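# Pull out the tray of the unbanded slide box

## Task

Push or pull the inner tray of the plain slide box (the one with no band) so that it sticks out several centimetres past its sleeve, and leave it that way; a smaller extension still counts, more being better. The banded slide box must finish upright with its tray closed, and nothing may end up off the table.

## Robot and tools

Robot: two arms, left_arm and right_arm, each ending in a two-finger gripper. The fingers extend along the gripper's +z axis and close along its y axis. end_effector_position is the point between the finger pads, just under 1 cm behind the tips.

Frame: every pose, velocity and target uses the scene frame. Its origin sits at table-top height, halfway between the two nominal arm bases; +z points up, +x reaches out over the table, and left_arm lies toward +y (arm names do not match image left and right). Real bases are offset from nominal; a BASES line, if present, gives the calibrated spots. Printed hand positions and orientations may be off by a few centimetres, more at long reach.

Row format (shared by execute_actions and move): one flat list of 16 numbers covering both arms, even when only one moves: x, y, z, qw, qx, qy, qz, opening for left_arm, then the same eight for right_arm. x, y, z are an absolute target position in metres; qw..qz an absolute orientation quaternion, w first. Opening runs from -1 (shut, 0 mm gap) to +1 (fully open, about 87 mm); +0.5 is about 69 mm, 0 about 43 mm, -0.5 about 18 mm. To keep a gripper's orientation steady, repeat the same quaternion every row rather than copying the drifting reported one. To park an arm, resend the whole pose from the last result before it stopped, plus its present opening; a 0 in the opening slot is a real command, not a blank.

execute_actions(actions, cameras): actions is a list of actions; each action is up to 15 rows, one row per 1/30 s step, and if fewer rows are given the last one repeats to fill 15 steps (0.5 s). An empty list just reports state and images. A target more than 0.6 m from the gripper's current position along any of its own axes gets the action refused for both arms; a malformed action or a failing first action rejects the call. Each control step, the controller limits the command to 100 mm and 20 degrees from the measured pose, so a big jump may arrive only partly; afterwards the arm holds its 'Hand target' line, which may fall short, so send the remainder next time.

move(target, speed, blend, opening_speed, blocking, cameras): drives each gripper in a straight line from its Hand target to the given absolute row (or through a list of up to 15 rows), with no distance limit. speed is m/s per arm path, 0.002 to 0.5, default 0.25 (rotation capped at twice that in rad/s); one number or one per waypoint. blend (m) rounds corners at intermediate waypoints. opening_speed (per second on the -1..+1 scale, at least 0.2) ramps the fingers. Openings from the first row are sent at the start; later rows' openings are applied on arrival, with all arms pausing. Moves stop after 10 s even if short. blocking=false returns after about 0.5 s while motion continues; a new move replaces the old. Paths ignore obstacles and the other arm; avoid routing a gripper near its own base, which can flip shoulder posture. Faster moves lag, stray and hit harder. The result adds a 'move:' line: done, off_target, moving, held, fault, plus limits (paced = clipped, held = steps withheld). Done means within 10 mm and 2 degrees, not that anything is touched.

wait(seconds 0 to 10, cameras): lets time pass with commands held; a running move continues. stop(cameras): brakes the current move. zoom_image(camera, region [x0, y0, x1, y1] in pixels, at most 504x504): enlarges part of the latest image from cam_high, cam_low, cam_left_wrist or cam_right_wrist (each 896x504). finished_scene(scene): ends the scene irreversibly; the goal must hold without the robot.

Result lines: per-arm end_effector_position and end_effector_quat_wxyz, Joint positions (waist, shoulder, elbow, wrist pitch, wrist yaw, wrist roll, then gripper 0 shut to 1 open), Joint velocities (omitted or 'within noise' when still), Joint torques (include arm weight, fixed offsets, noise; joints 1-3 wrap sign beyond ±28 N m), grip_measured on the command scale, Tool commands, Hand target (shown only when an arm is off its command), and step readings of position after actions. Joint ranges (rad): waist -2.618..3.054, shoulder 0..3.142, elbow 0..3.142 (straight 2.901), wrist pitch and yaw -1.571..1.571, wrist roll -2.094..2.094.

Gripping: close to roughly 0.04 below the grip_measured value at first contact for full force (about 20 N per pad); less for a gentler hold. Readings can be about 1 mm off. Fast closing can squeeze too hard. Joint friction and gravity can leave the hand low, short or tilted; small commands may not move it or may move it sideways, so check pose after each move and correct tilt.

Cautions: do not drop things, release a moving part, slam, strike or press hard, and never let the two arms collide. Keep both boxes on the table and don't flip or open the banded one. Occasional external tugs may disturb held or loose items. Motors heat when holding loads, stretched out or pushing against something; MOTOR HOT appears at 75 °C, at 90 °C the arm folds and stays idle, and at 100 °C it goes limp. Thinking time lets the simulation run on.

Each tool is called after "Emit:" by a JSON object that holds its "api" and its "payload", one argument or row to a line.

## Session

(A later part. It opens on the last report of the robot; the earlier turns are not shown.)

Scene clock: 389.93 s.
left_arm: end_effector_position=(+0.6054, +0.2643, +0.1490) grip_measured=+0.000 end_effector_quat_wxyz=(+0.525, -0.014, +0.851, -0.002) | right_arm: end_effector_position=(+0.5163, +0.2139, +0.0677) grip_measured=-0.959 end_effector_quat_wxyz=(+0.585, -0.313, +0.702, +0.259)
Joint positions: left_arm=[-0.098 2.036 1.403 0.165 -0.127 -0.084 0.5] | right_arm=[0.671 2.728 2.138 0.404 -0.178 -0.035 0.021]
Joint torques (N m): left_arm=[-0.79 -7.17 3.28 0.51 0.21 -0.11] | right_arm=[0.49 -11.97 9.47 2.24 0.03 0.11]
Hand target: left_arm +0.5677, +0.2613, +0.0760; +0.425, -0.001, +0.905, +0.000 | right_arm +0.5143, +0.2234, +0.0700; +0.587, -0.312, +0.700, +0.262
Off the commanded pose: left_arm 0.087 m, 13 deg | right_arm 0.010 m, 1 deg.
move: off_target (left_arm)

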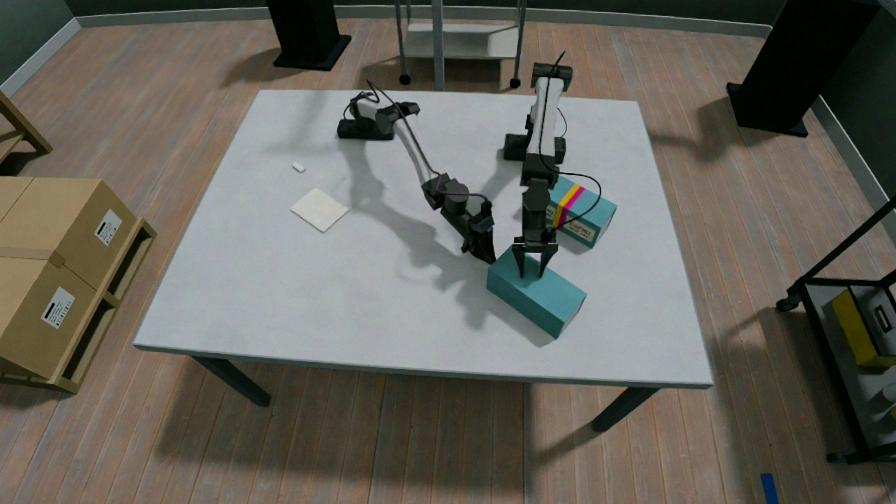

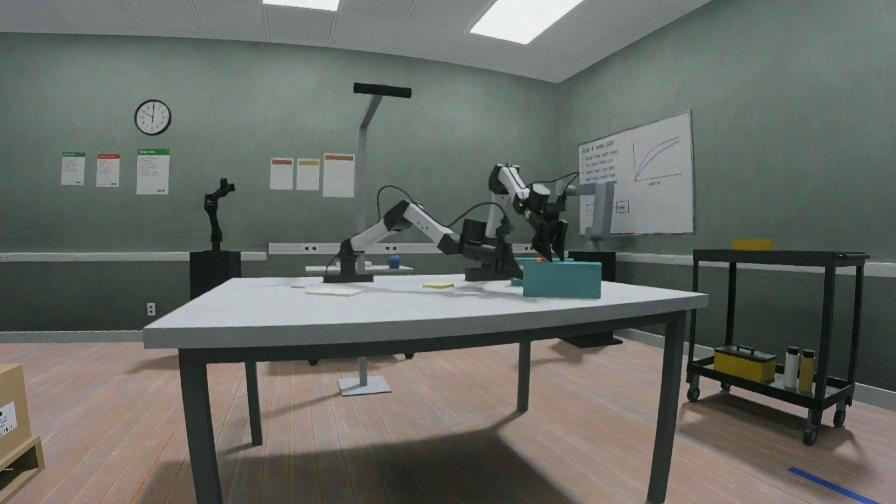

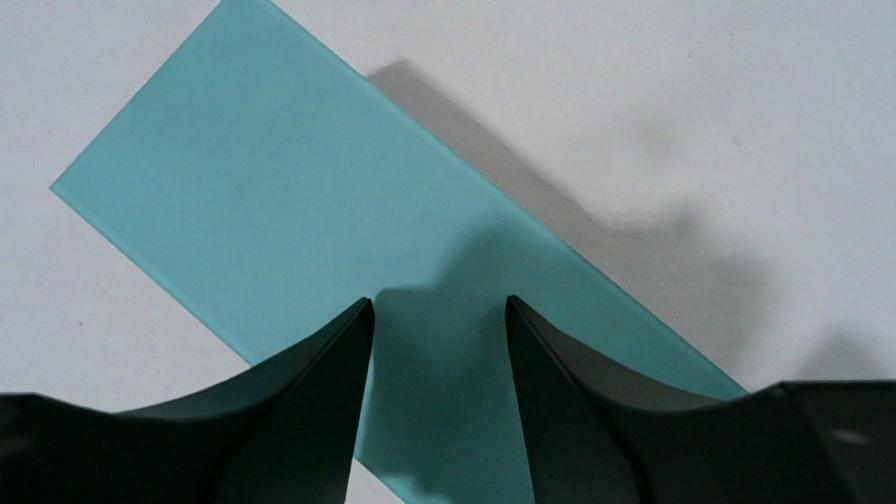

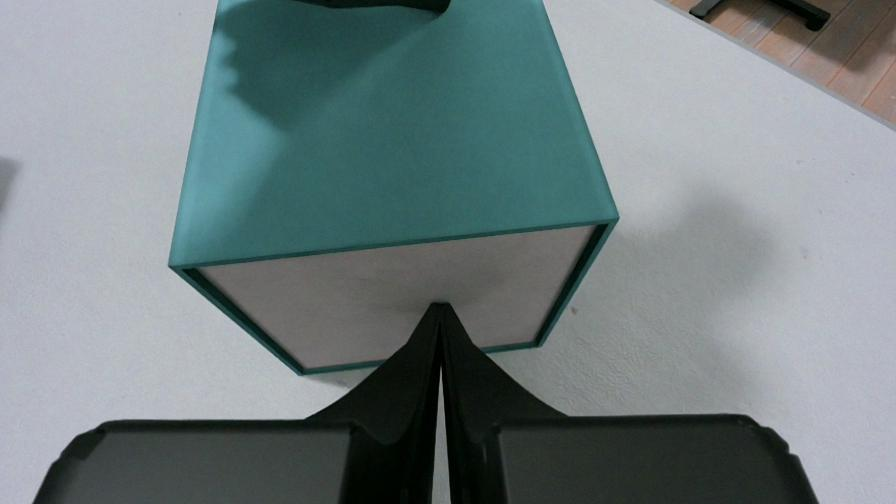

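Emit:
{"api": "move", "payload": {
  "target": [0.56,0.25,0.0,0.423,0,0.906,0,0,0.500,0.207,0.07,0.587,-0.312,0.700,0.262,-1],
  "speed": 0.1
}}

Scene clock: 438.37 s.
left_arm: end_effector_position=(+0.6066, +0.2638, +0.1478) grip_measured=+0.000 end_effector_quat_wxyz=(+0.538, -0.016, +0.843, -0.003) | right_arm: end_effector_position=(+0.4991, +0.2057, +0.0369) grip_measured=-0.959 end_effector_quat_wxyz=(+0.567, -0.318, +0.716, +0.256)
Joint positions: left_arm=[-0.1 2.037 1.371 0.227 -0.132 -0.086 0.5] | right_arm=[0.677 2.702 1.998 0.472 -0.177 -0.035 0.021]
Joint torques (N m): left_arm=[-1.43 -3.62 5.05 0.34 0.2 -0.12] | right_arm=[-0.61 -17.32 4.74 2.56 -0.05 0.09]
Heat: left arm: 32 °C; right arm: 61 °C.
Hand target: left_arm +0.5696, +0.2571, +0.0609; +0.426, -0.001, +0.905, +0.001 | right_arm +0.5007, +0.2078, +0.0691; +0.587, -0.312, +0.700, +0.262
Off the commanded pose: left_arm 0.156 m, 15 deg; position clipped | right_arm 0.033 m, 3 deg.
move: off_target (left_arm, right_arm); limits=paced

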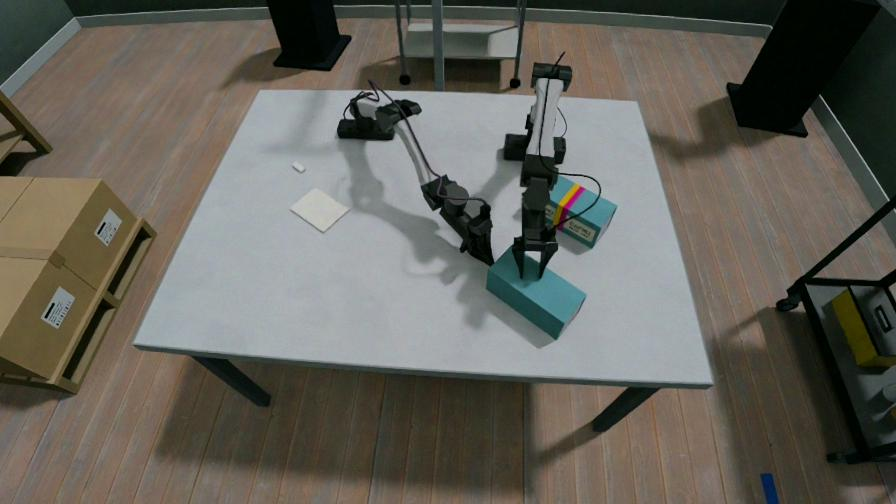

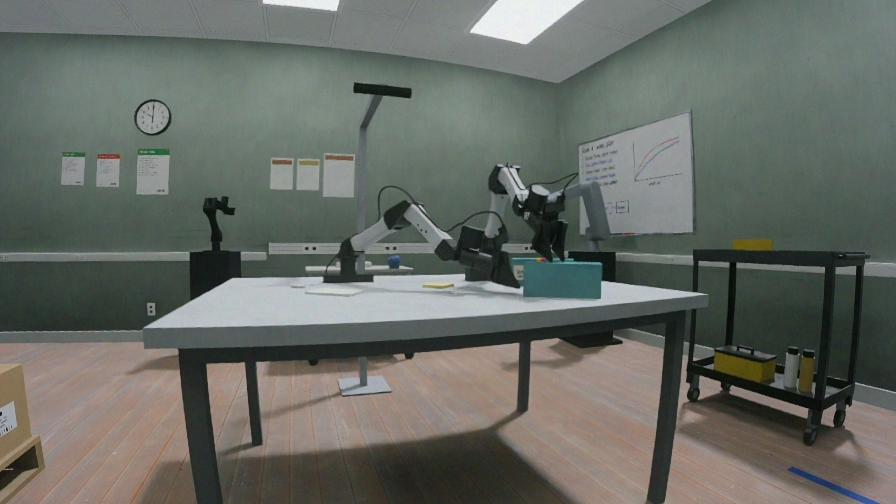

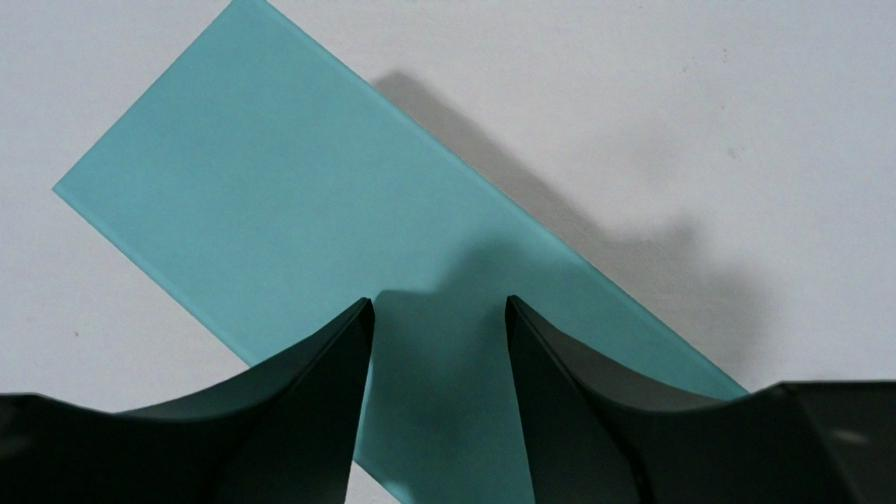

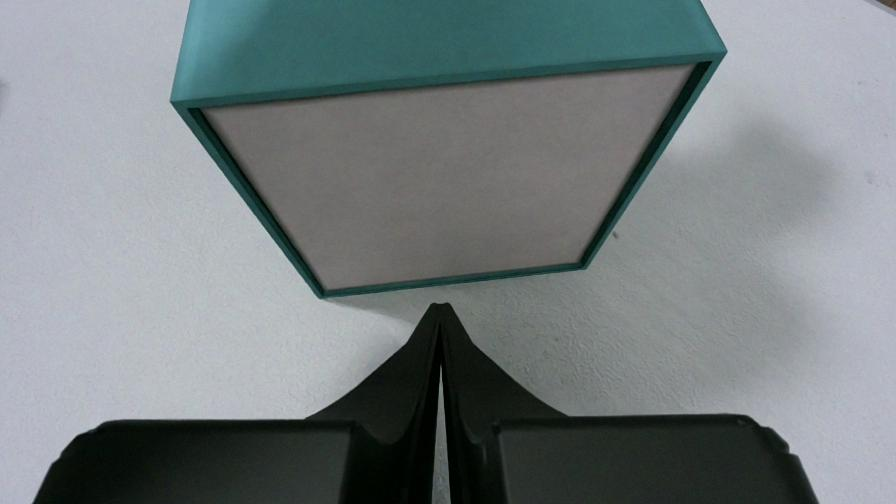

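Emit:
{"api": "move", "payload": {
  "target": [
    [0.56,0.25,0.0,0.423,0,0.906,0,0,0.497,0.195,0.08,0.587,-0.312,0.700,0.262,-1],
    [0.56,0.25,0.0,0.423,0,0.906,0,0,0.535,0.24,0.075,0.587,-0.312,0.700,0.262,-1]
  ],
  "speed": 0.05
}}

Emit:
{"api": "zoom_image", "payload": {
  "camera": "cam_right_wrist",
  "region": [180, 0, 684, 400]
}}

Scene clock: 456.60 s.
left_arm: end_effector_position=(+0.6169, +0.2654, +0.1491) grip_measured=+0.000 end_effector_quat_wxyz=(+0.548, -0.022, +0.836, +0.002) | right_arm: end_effector_position=(+0.5390, +0.2302, +0.0752) grip_measured=-0.959 end_effector_quat_wxyz=(+0.587, -0.311, +0.701, +0.258)
Joint positions: left_arm=[-0.099 2.067 1.402 0.249 -0.148 -0.088 0.5] | right_arm=[0.671 2.902 2.517 0.204 -0.174 -0.035 0.021]
Joint torques (N m): left_arm=[-0.98 -5.35 5.15 0.09 0.33 -0.09] | right_arm=[0.55 -12.52 9.55 2.25 0.01 0.11]
Hand target: left_arm +0.5761, +0.2577, +0.0642; +0.428, -0.002, +0.904, +0.000 | right_arm +0.5342, +0.2395, +0.0751; +0.587, -0.312, +0.699, +0.262
Off the commanded pose: left_arm 0.160 m, 17 deg; position clipped | right_arm 0.011 m, 1 deg.
move: off_target (left_arm, right_arm); limits=paced

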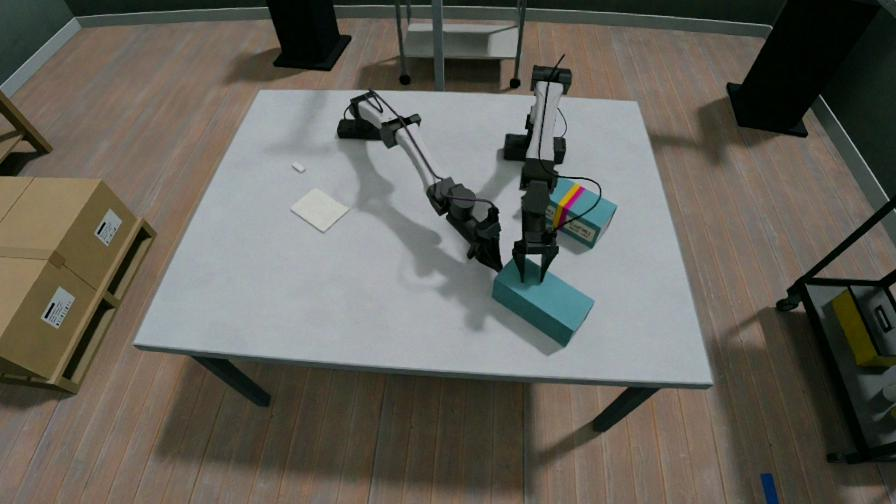

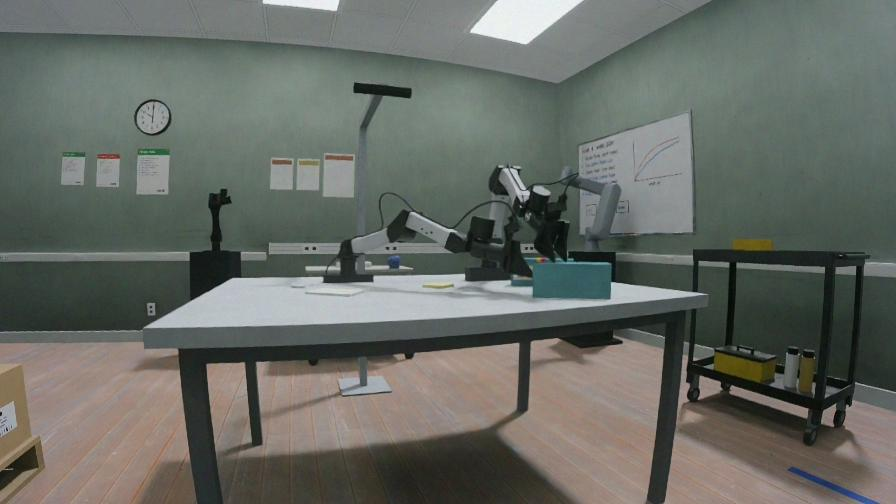

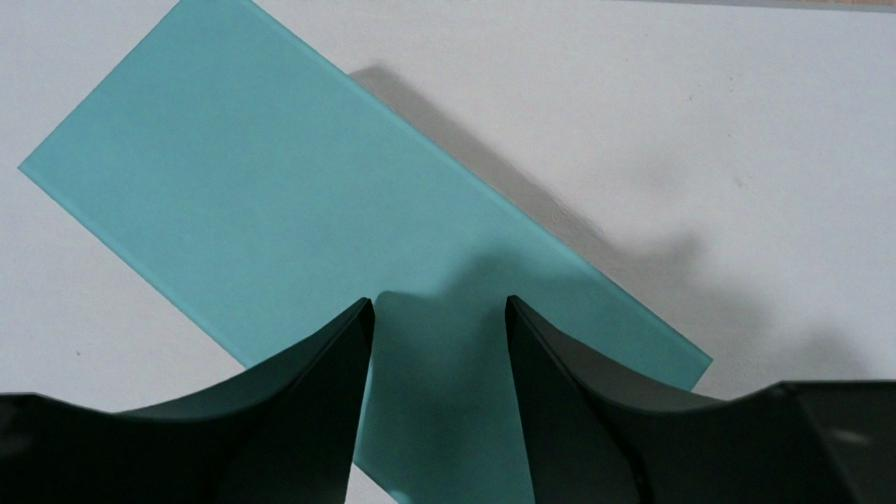

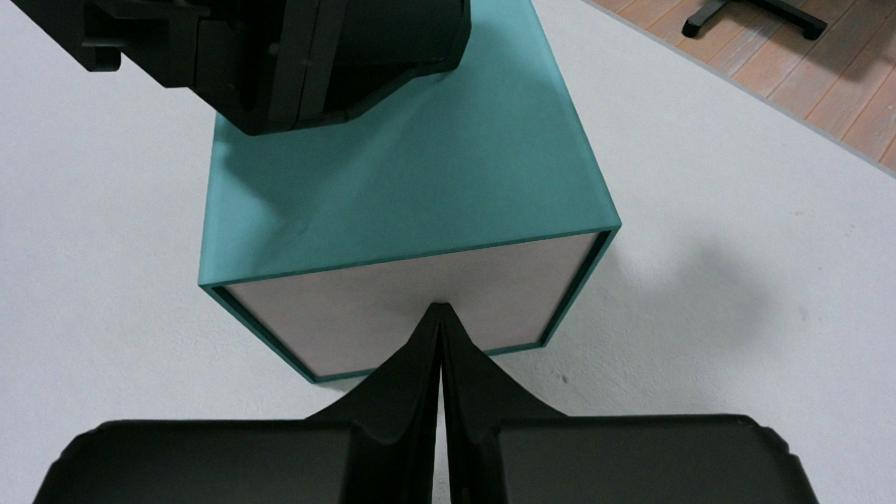

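Scaled by 1.000.

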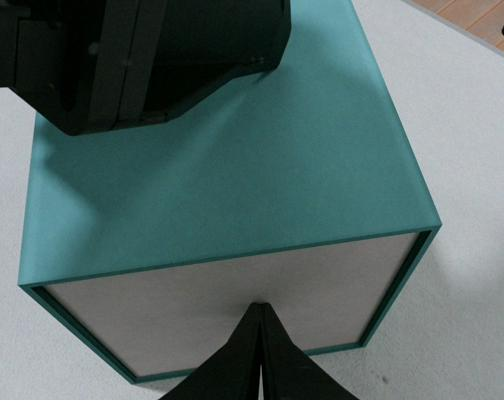

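Emit:
{"api": "move", "payload": {
  "target": [0.53,0.18,0.03,0.423,0,0.906,0,0,0.533,0.235,0.075,0.587,-0.312,0.700,0.262,-1],
  "speed": 0.1
}}

Emit:
{"api": "zoom_image", "payload": {
  "camera": "cam_right_wrist",
  "region": [180, 100, 684, 450]
}}

Scene clock: 594.27 s.
left_arm: end_effector_position=(+0.6166, +0.2512, +0.1535) grip_measured=+0.000 end_effector_quat_wxyz=(+0.555, -0.033, +0.831, +0.005) | right_arm: end_effector_position=(+0.5383, +0.2310, +0.0751) grip_measured=-0.959 end_effector_quat_wxyz=(+0.587, -0.312, +0.701, +0.258)
Joint positions: left_arm=[-0.137 2.065 1.403 0.26 -0.199 -0.115 0.5] | right_arm=[0.672 2.902 2.517 0.204 -0.174 -0.035 0.021]
Joint torques (N m): left_arm=[0.28 -12.82 7.76 1.53 0.07 -0.01] | right_arm=[0.17 -14.24 6.06 2.46 -0.02 0.11]
Hand target: left_arm +0.6140, +0.2521, +0.1484; +0.547, -0.031, +0.837, +0.006 | right_arm +0.5336, +0.2368, +0.0750; +0.587, -0.312, +0.700, +0.262
Off the commanded pose: left_arm 0.167 m, 18 deg | right_arm 0.007 m, 0 deg.
move: held (left_arm; a check stopped the path); limits=paced,held
pose unreachable (left arm): on one or more control steps of this call, first in action 0 (counted from 0), this arm could not follow its commanded pose, so it was not sent that pose on those steps. It may still have moved: this result reports where it is.
cause: moving toward the commanded pose would bring a part of the arm too close to another arm (this arm's wrist (the part past joint 4) and the right arm's wrist camera, at the place that arm is still heading or pushing toward).

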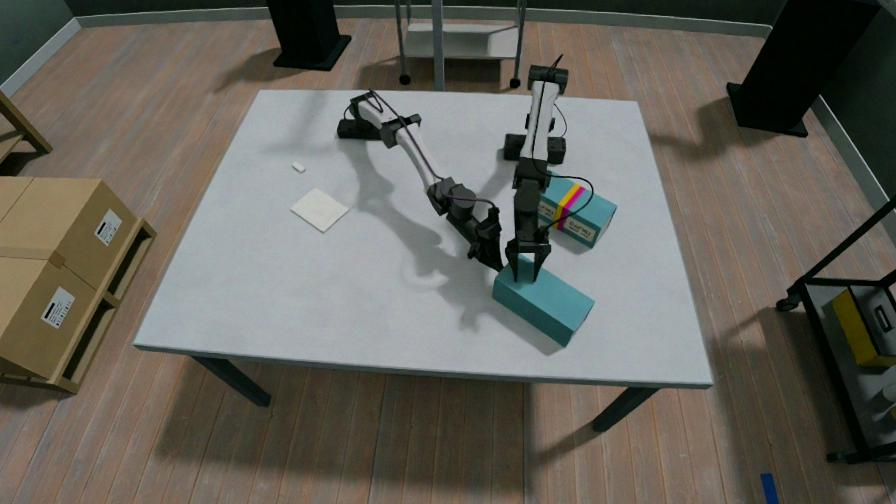

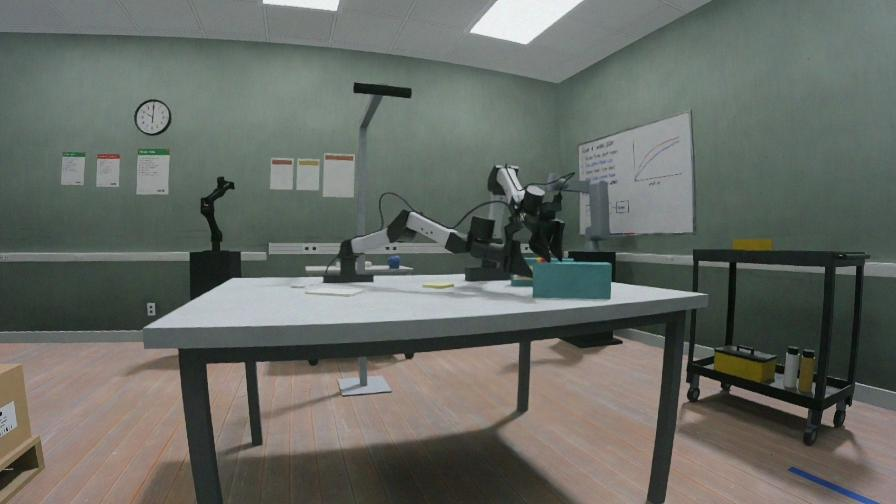

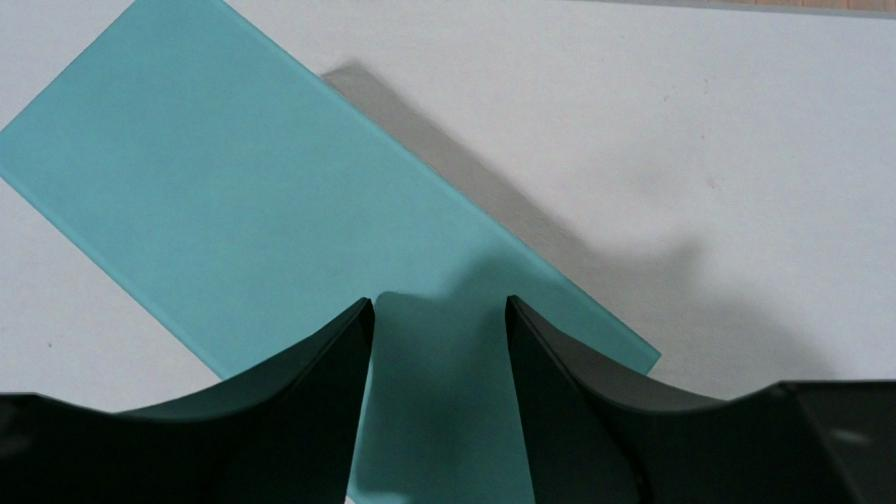

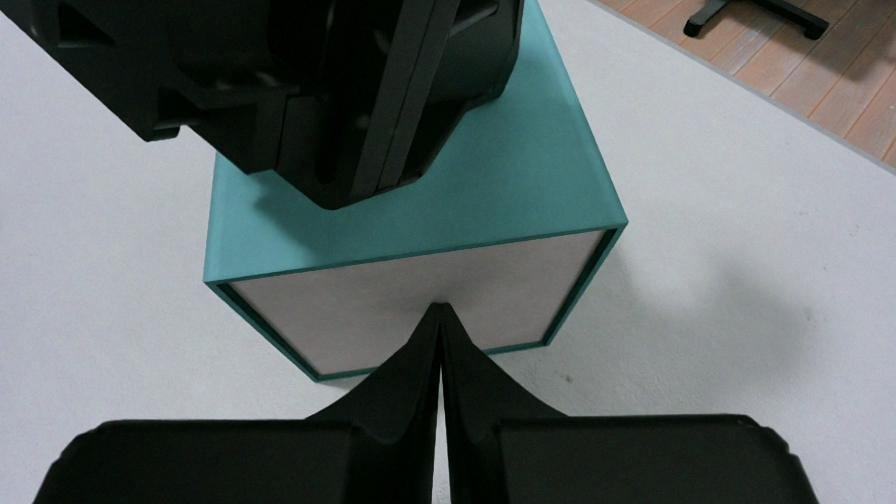

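Scaled by 1.000.

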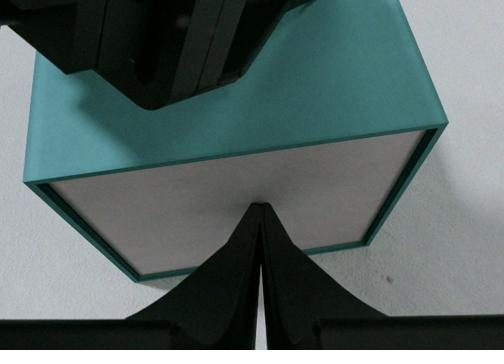

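Emit:
{"api": "move", "payload": {
  "target": [
    [0.59,0.26,0.2,0.423,0,0.906,0,0,0.48,0.17,0.08,0.587,-0.312,0.700,0.262,-1],
    [0.4,0.3,0.25,0.423,0,0.906,0,0.5,0.36,-0.1,0.15,0.587,-0.312,0.700,0.262,-1],
    [0.35,0.3,0.25,0.423,0,0.906,0,1,0.35,-0.27,0.15,0.56,0,0.83,0,1]
  ],
  "blend": 0.03,
  "cameras": ["cam_high"]
}}

Scene clock: 632.57 s.
left_arm: end_effector_position=(+0.3580, +0.3009, +0.2550) grip_measured=+0.984 end_effector_quat_wxyz=(+0.431, +0.000, +0.902, +0.000) | right_arm: end_effector_position=(+0.3451, -0.2659, +0.1346) grip_measured=+1.000 end_effector_quat_wxyz=(+0.546, -0.008, +0.838, +0.006)
Joint positions: left_arm=[-0.056 1.139 1.08 -0.622 -0.067 -0.056 0.992] | right_arm=[-0.034 1.337 0.611 0.309 -0.065 -0.027 1]
Joint torques (N m): left_arm=[-0.49 -5.35 6.24 1.43 -0.03 -0.08] | right_arm=[-1.03 -5.75 7.98 2.18 0.09 0.11]
Heat: left arm: 33 °C; right arm: 66 °C.
Hand target: left_arm +0.3502, +0.3000, +0.2500; +0.423, +0.000, +0.906, +0.000 | right_arm +0.3497, -0.2700, +0.1499; +0.559, +0.000, +0.829, +0.000
Off the commanded pose: left_arm 0.009 m, 1 deg | right_arm 0.017 m, 2 deg.
move: off_target (right_arm); blend cut to 0 m at target 2; target 2's new opening was sent with left_arm's hand 0.011 m and 1 deg from that target; target 3's new opening was sent with right_arm's hand 0.016 m and 2 deg from that target
Images, in order: cam_high.

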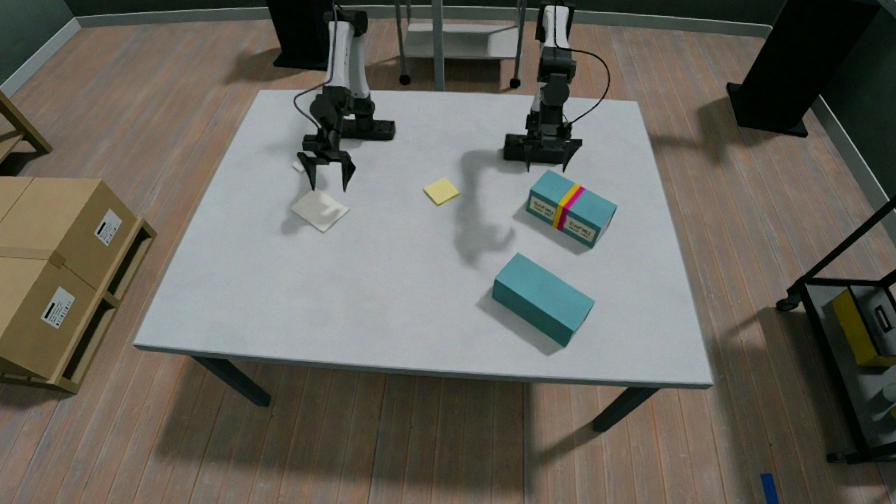

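Emit:
{"api": "move", "payload": {
  "target": [0.46,0.235,0.13,0.518,-0.564,0.474,-0.434,0,0.45,0.02,0.16,0.600,-0.340,0.654,0.312,-1]
}}

Scene clock: 649.40 s.
left_arm: end_effector_position=(+0.4572, +0.2385, +0.1344) grip_measured=+0.000 end_effector_quat_wxyz=(+0.524, -0.558, +0.477, -0.431) | right_arm: end_effector_position=(+0.4432, +0.0135, +0.1450) grip_measured=-0.959 end_effector_quat_wxyz=(+0.584, -0.330, +0.673, +0.310)
Joint positions: left_arm=[-0.25 1.978 0.392 1.499 -0.455 -1.59 0.5] | right_arm=[0.341 2.039 1.159 0.726 -0.613 -0.057 0.021]
Joint torques (N m): left_arm=[-0.69 -5.19 4.82 1.68 -0.07 -0.17] | right_arm=[-0.35 -8.59 8.43 2.44 -0.21 -0.04]
Heat: left arm: 31 °C; right arm: 57 °C.
Hand target: left_arm +0.4598, +0.2351, +0.1300; +0.518, -0.564, +0.474, -0.434 | right_arm +0.4492, +0.0197, +0.1600; +0.600, -0.340, +0.654, +0.312
Off the commanded pose: left_arm 0.006 m, 1 deg | right_arm 0.018 m, 3 deg.
move: off_target (right_arm)

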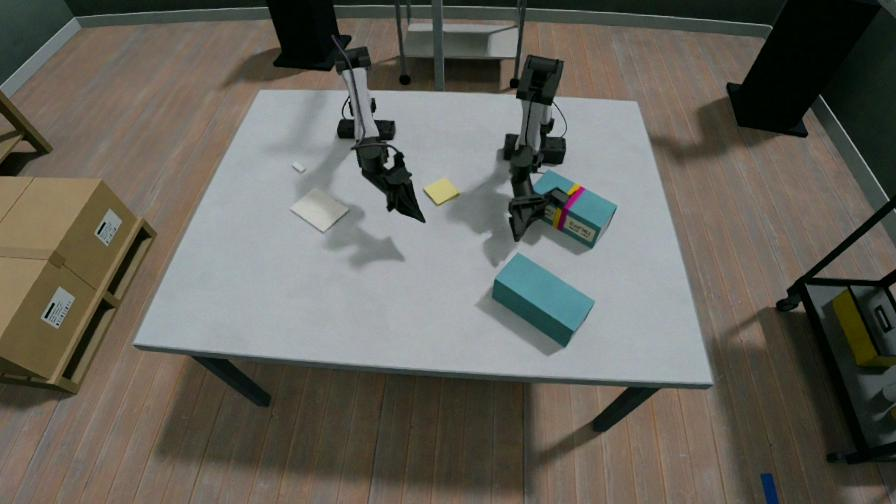

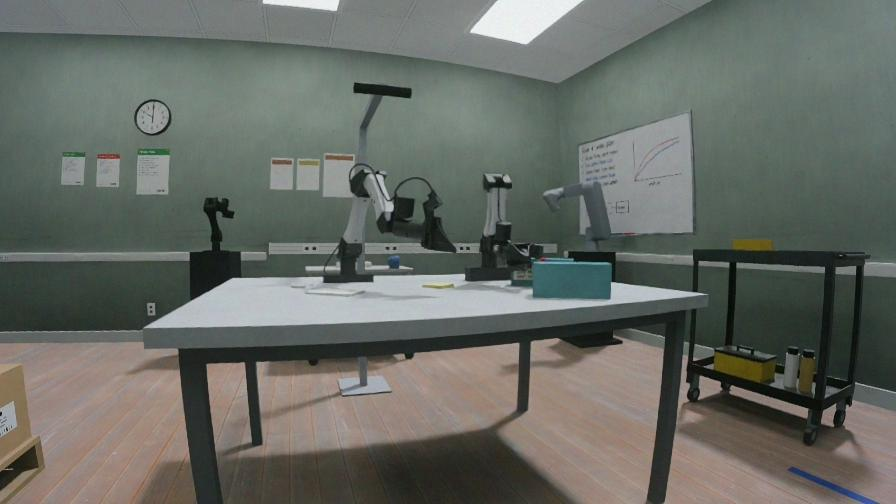

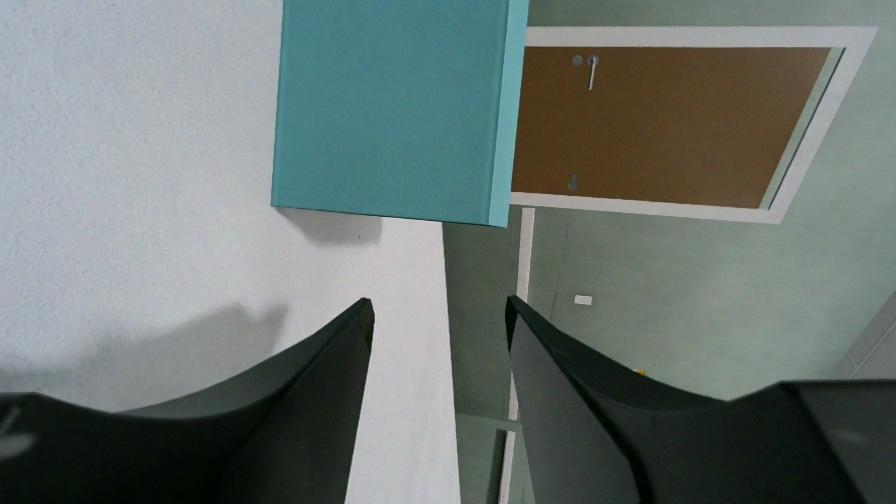

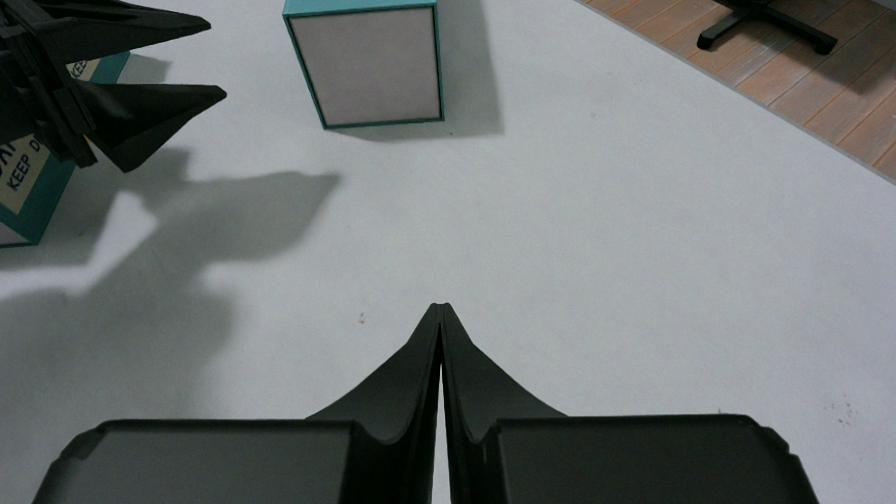

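Emit:
{"api": "move", "payload": {
  "target": [0.48,0.17,0.12,0.5996,-0.6536,0.3402,-0.3122,0,0.42,-0.05,0.16,0.600,-0.340,0.654,0.312,-1]
}}

Scene clock: 667.40 s.
left_arm: end_effector_position=(+0.4772, +0.1715, +0.1160) grip_measured=+0.000 end_effector_quat_wxyz=(-0.598, +0.651, -0.349, +0.312) | right_arm: end_effector_position=(+0.4241, -0.0494, +0.1455) grip_measured=-0.959 end_effector_quat_wxyz=(+0.587, -0.331, +0.669, +0.314)
Joint positions: left_arm=[-0.624 2.154 0.802 1.066 -1.241 -1.829 0.5] | right_arm=[0.196 1.936 0.997 0.78 -0.764 -0.08 0.021]
Joint torques (N m): left_arm=[-0.24 -9.76 6.24 1.12 -0.23 0.01] | right_arm=[-0.88 -10.99 4.08 2.37 -0.23 -0.03]
Hand target: left_arm +0.4799, +0.1701, +0.1200; -0.600, +0.653, -0.340, +0.312 | right_arm +0.4202, -0.0498, +0.1597; +0.600, -0.340, +0.654, +0.312
Off the commanded pose: left_arm 0.005 m, 1 deg | right_arm 0.015 m, 2 deg.
move: off_target (right_arm)

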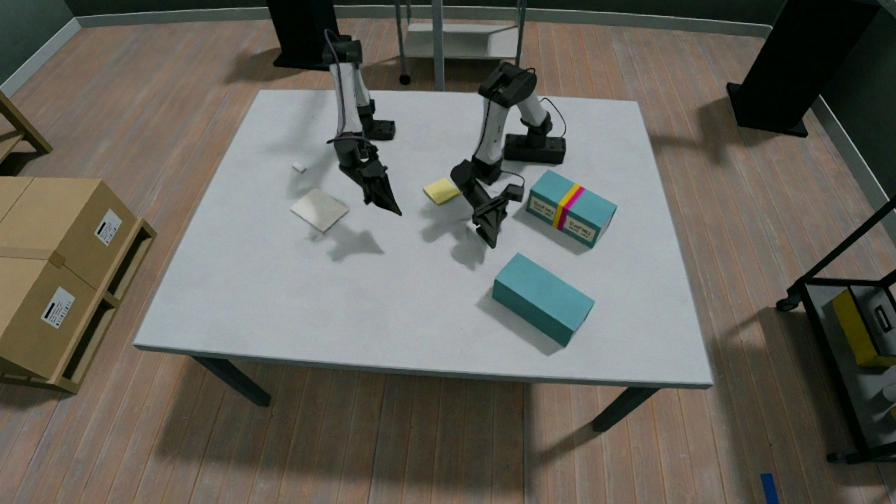

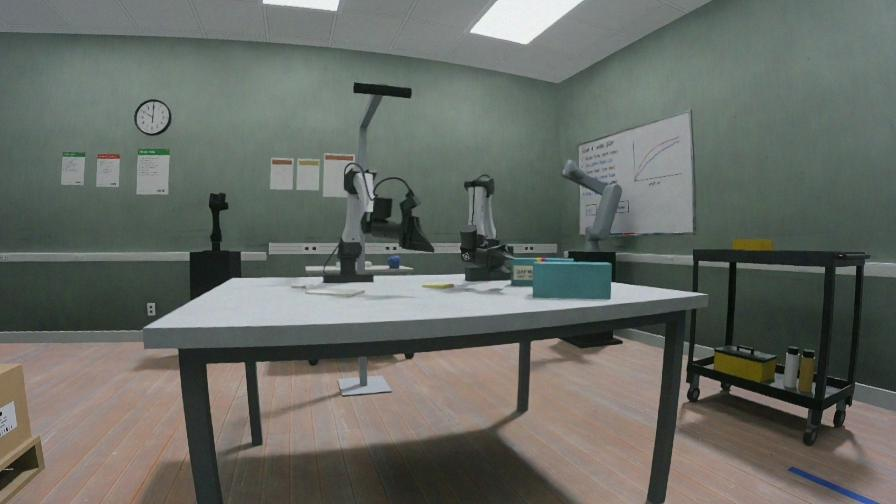

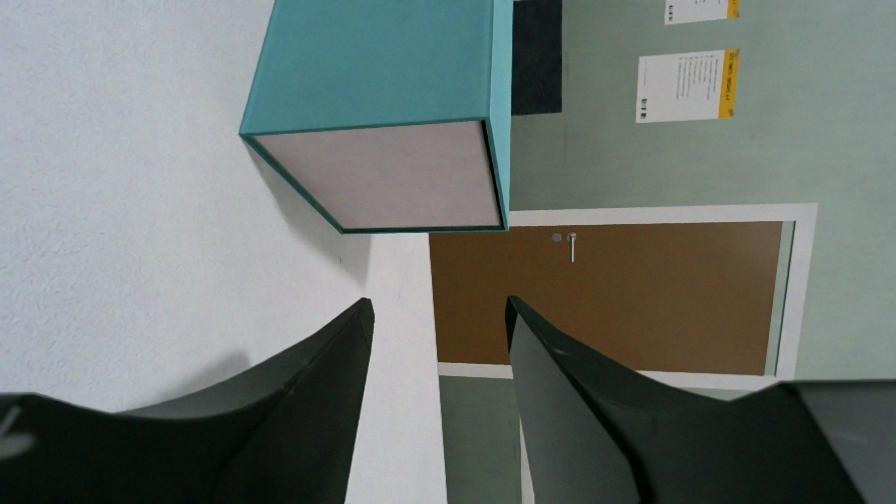

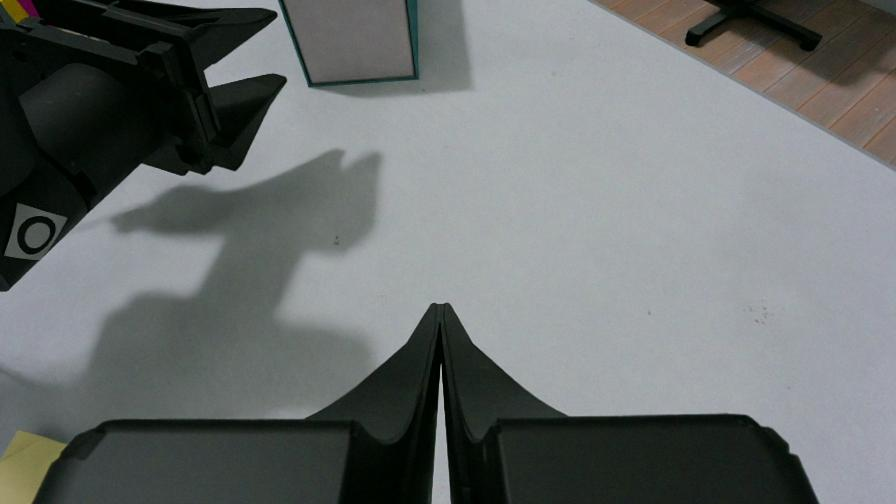

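Emit:
{"api": "zoom_image", "payload": {
  "camera": "cam_left_wrist",
  "region": [220, 60, 540, 260]
}}

Scaled by 1.575 from the camera's 896x504 image, which has a finer 1280x720 frame.

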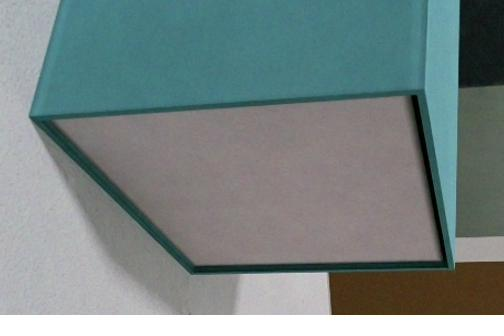

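Emit:
{"api": "move", "payload": {
  "target": [
    [0.47,0.2,0.22,0.5,0,0.866,0,0,0.42,-0.05,0.16,0.600,-0.340,0.654,0.312,-1],
    [0.66,0.36,0.22,0.434,-0.303,0.834,0.158,0.5,0.42,-0.05,0.16,0.600,-0.340,0.654,0.312,-1],
    [0.68,0.37,0.19,0.434,-0.303,0.834,0.158,0.5,0.42,-0.05,0.16,0.600,-0.340,0.654,0.312,-1]
  ]
}}

Scene clock: 722.83 s.
left_arm: end_effector_position=(+0.6761, +0.3673, +0.1939) grip_measured=+0.500 end_effector_quat_wxyz=(+0.452, -0.297, +0.827, +0.152) | right_arm: end_effector_position=(+0.4240, -0.0493, +0.1455) grip_measured=-0.959 end_effector_quat_wxyz=(+0.587, -0.332, +0.668, +0.314)
Joint positions: left_arm=[-0.021 2.682 2.836 -0.868 -0.587 -0.468 0.75] | right_arm=[0.196 1.936 0.997 0.781 -0.765 -0.08 0.021]
Joint torques (N m): left_arm=[0.59 -14.42 10.24 1.34 -0.13 -0.01] | right_arm=[-0.88 -10.96 4.08 2.37 -0.22 -0.03]
Hand target: left_arm +0.6792, +0.3700, +0.1899; +0.453, -0.296, +0.827, +0.151 | right_arm +0.4202, -0.0498, +0.1597; +0.600, -0.340, +0.654, +0.312
Off the commanded pose: left_arm 0.006 m, 2 deg | right_arm 0.015 m, 2 deg.
elbow stopped short (left arm): the move would have taken joint 3 (elbow) straighter than the controller allows.
move: off_target (right_arm); target 2's new opening was sent with left_arm's hand 0.012 m and 3 deg from that target

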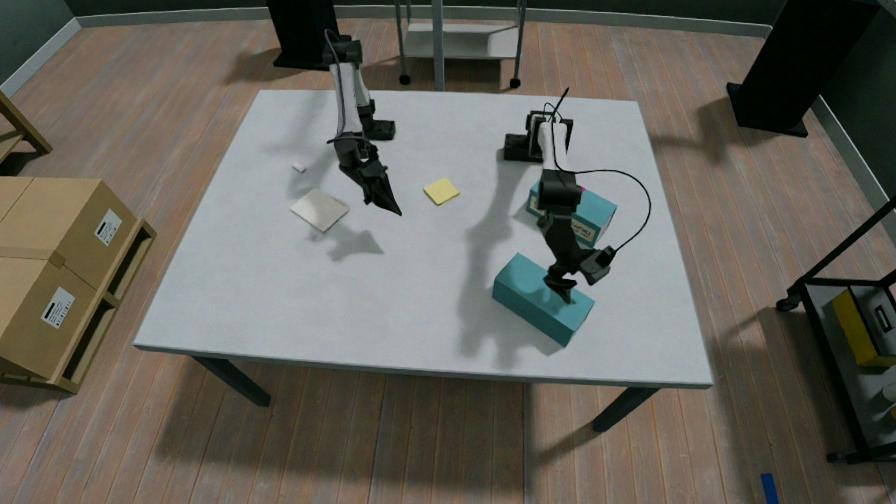

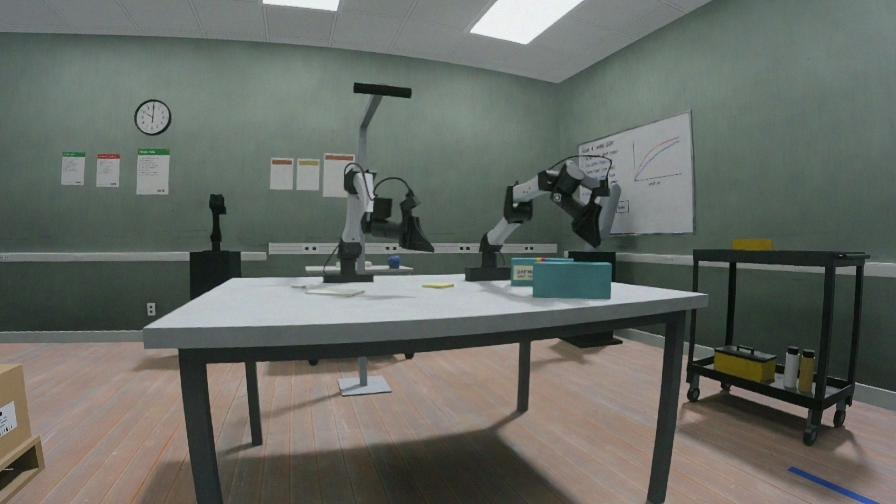

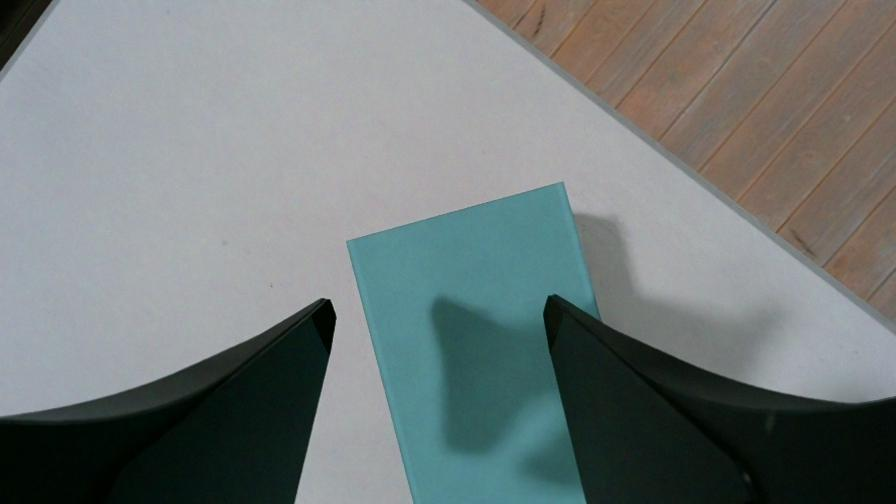

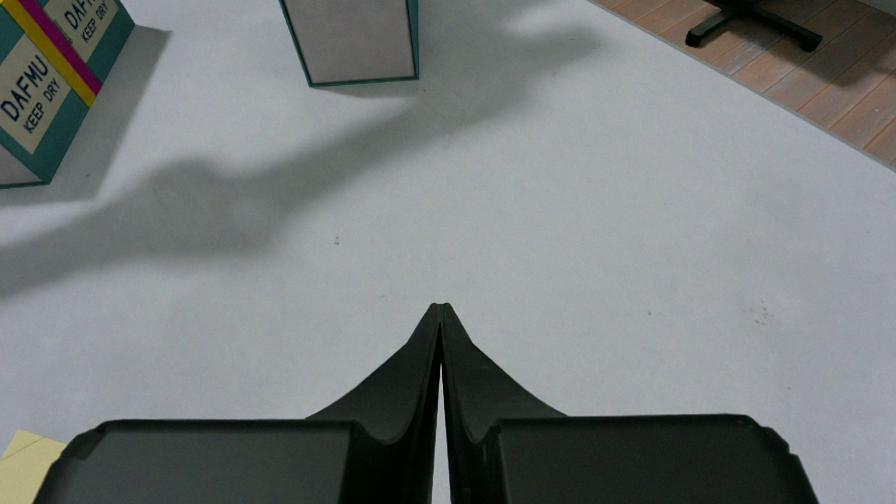

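Emit:
{"api": "move", "payload": {
  "target": [0.71,0.39,0.15,0.422,-0.361,0.810,0.188,0.5,0.42,-0.05,0.16,0.600,-0.340,0.654,0.312,-1],
  "speed": 0.12,
  "cameras": ["cam_high","cam_left_wrist","cam_low"]
}}

Scene clock: 733.70 s.
left_arm: end_effector_position=(+0.7070, +0.3839, +0.1586) grip_measured=+0.500 end_effector_quat_wxyz=(+0.487, -0.328, +0.794, +0.156) | right_arm: end_effector_position=(+0.4240, -0.0493, +0.1455) grip_measured=-0.959 end_effector_quat_wxyz=(+0.587, -0.332, +0.668, +0.314)
Joint positions: left_arm=[-0.003 2.787 2.836 -0.68 -0.631 -0.491 0.75] | right_arm=[0.196 1.936 0.997 0.781 -0.765 -0.08 0.021]
Joint torques (N m): left_arm=[0.53 -14.24 10.45 1.44 -0.26 -0.11] | right_arm=[-0.9 -11 4.08 2.37 -0.22 -0.03]
Hand target: left_arm +0.7088, +0.3901, +0.1500; +0.487, -0.336, +0.790, +0.161 | right_arm +0.4202, -0.0498, +0.1597; +0.600, -0.340, +0.654, +0.312
Off the commanded pose: left_arm 0.011 m, 9 deg | right_arm 0.015 m, 2 deg.
elbow stopped short (left arm): the move would have taken joint 3 (elbow) straighter than the controller allows.
move: off_target (left_arm, right_arm)
Images, in order: cam_high, cam_low, cam_left_wrist.

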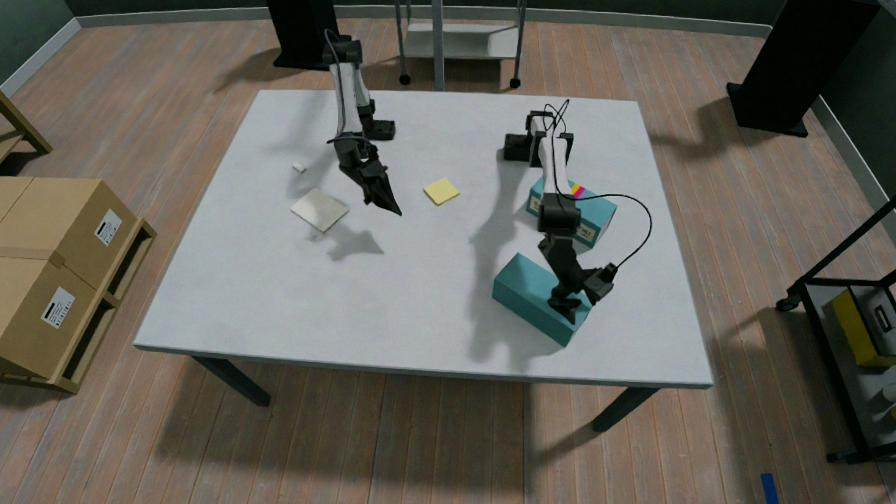

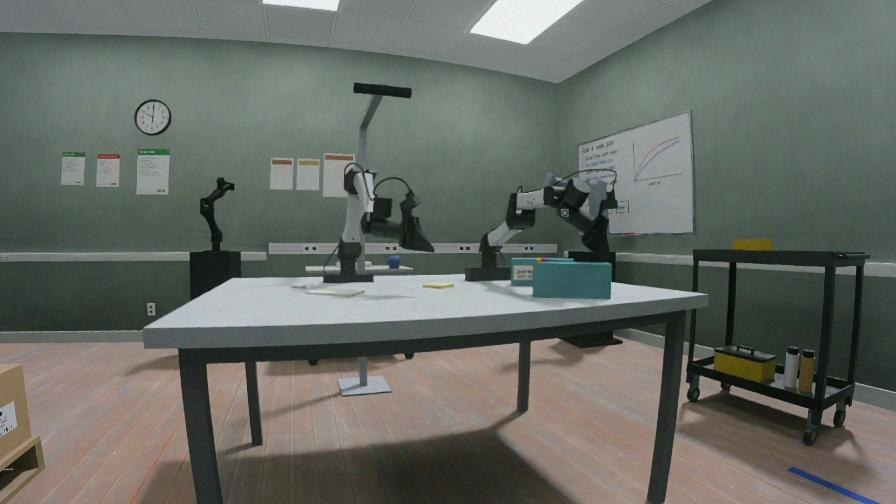

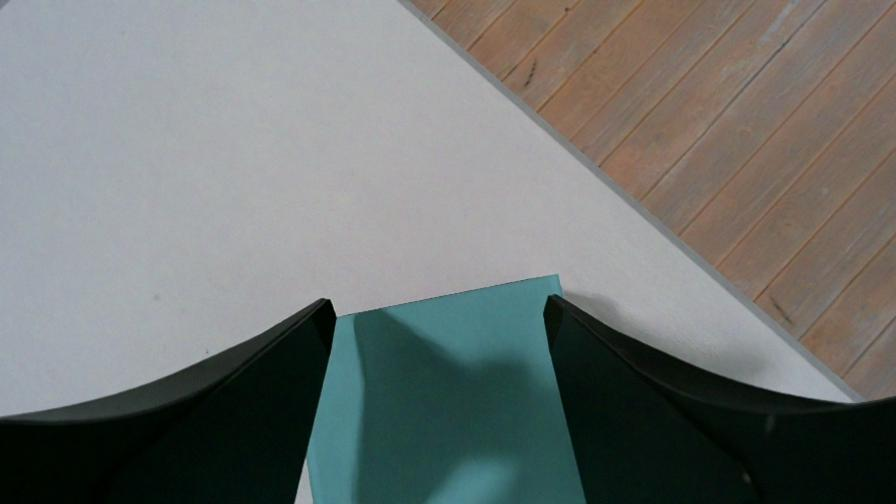

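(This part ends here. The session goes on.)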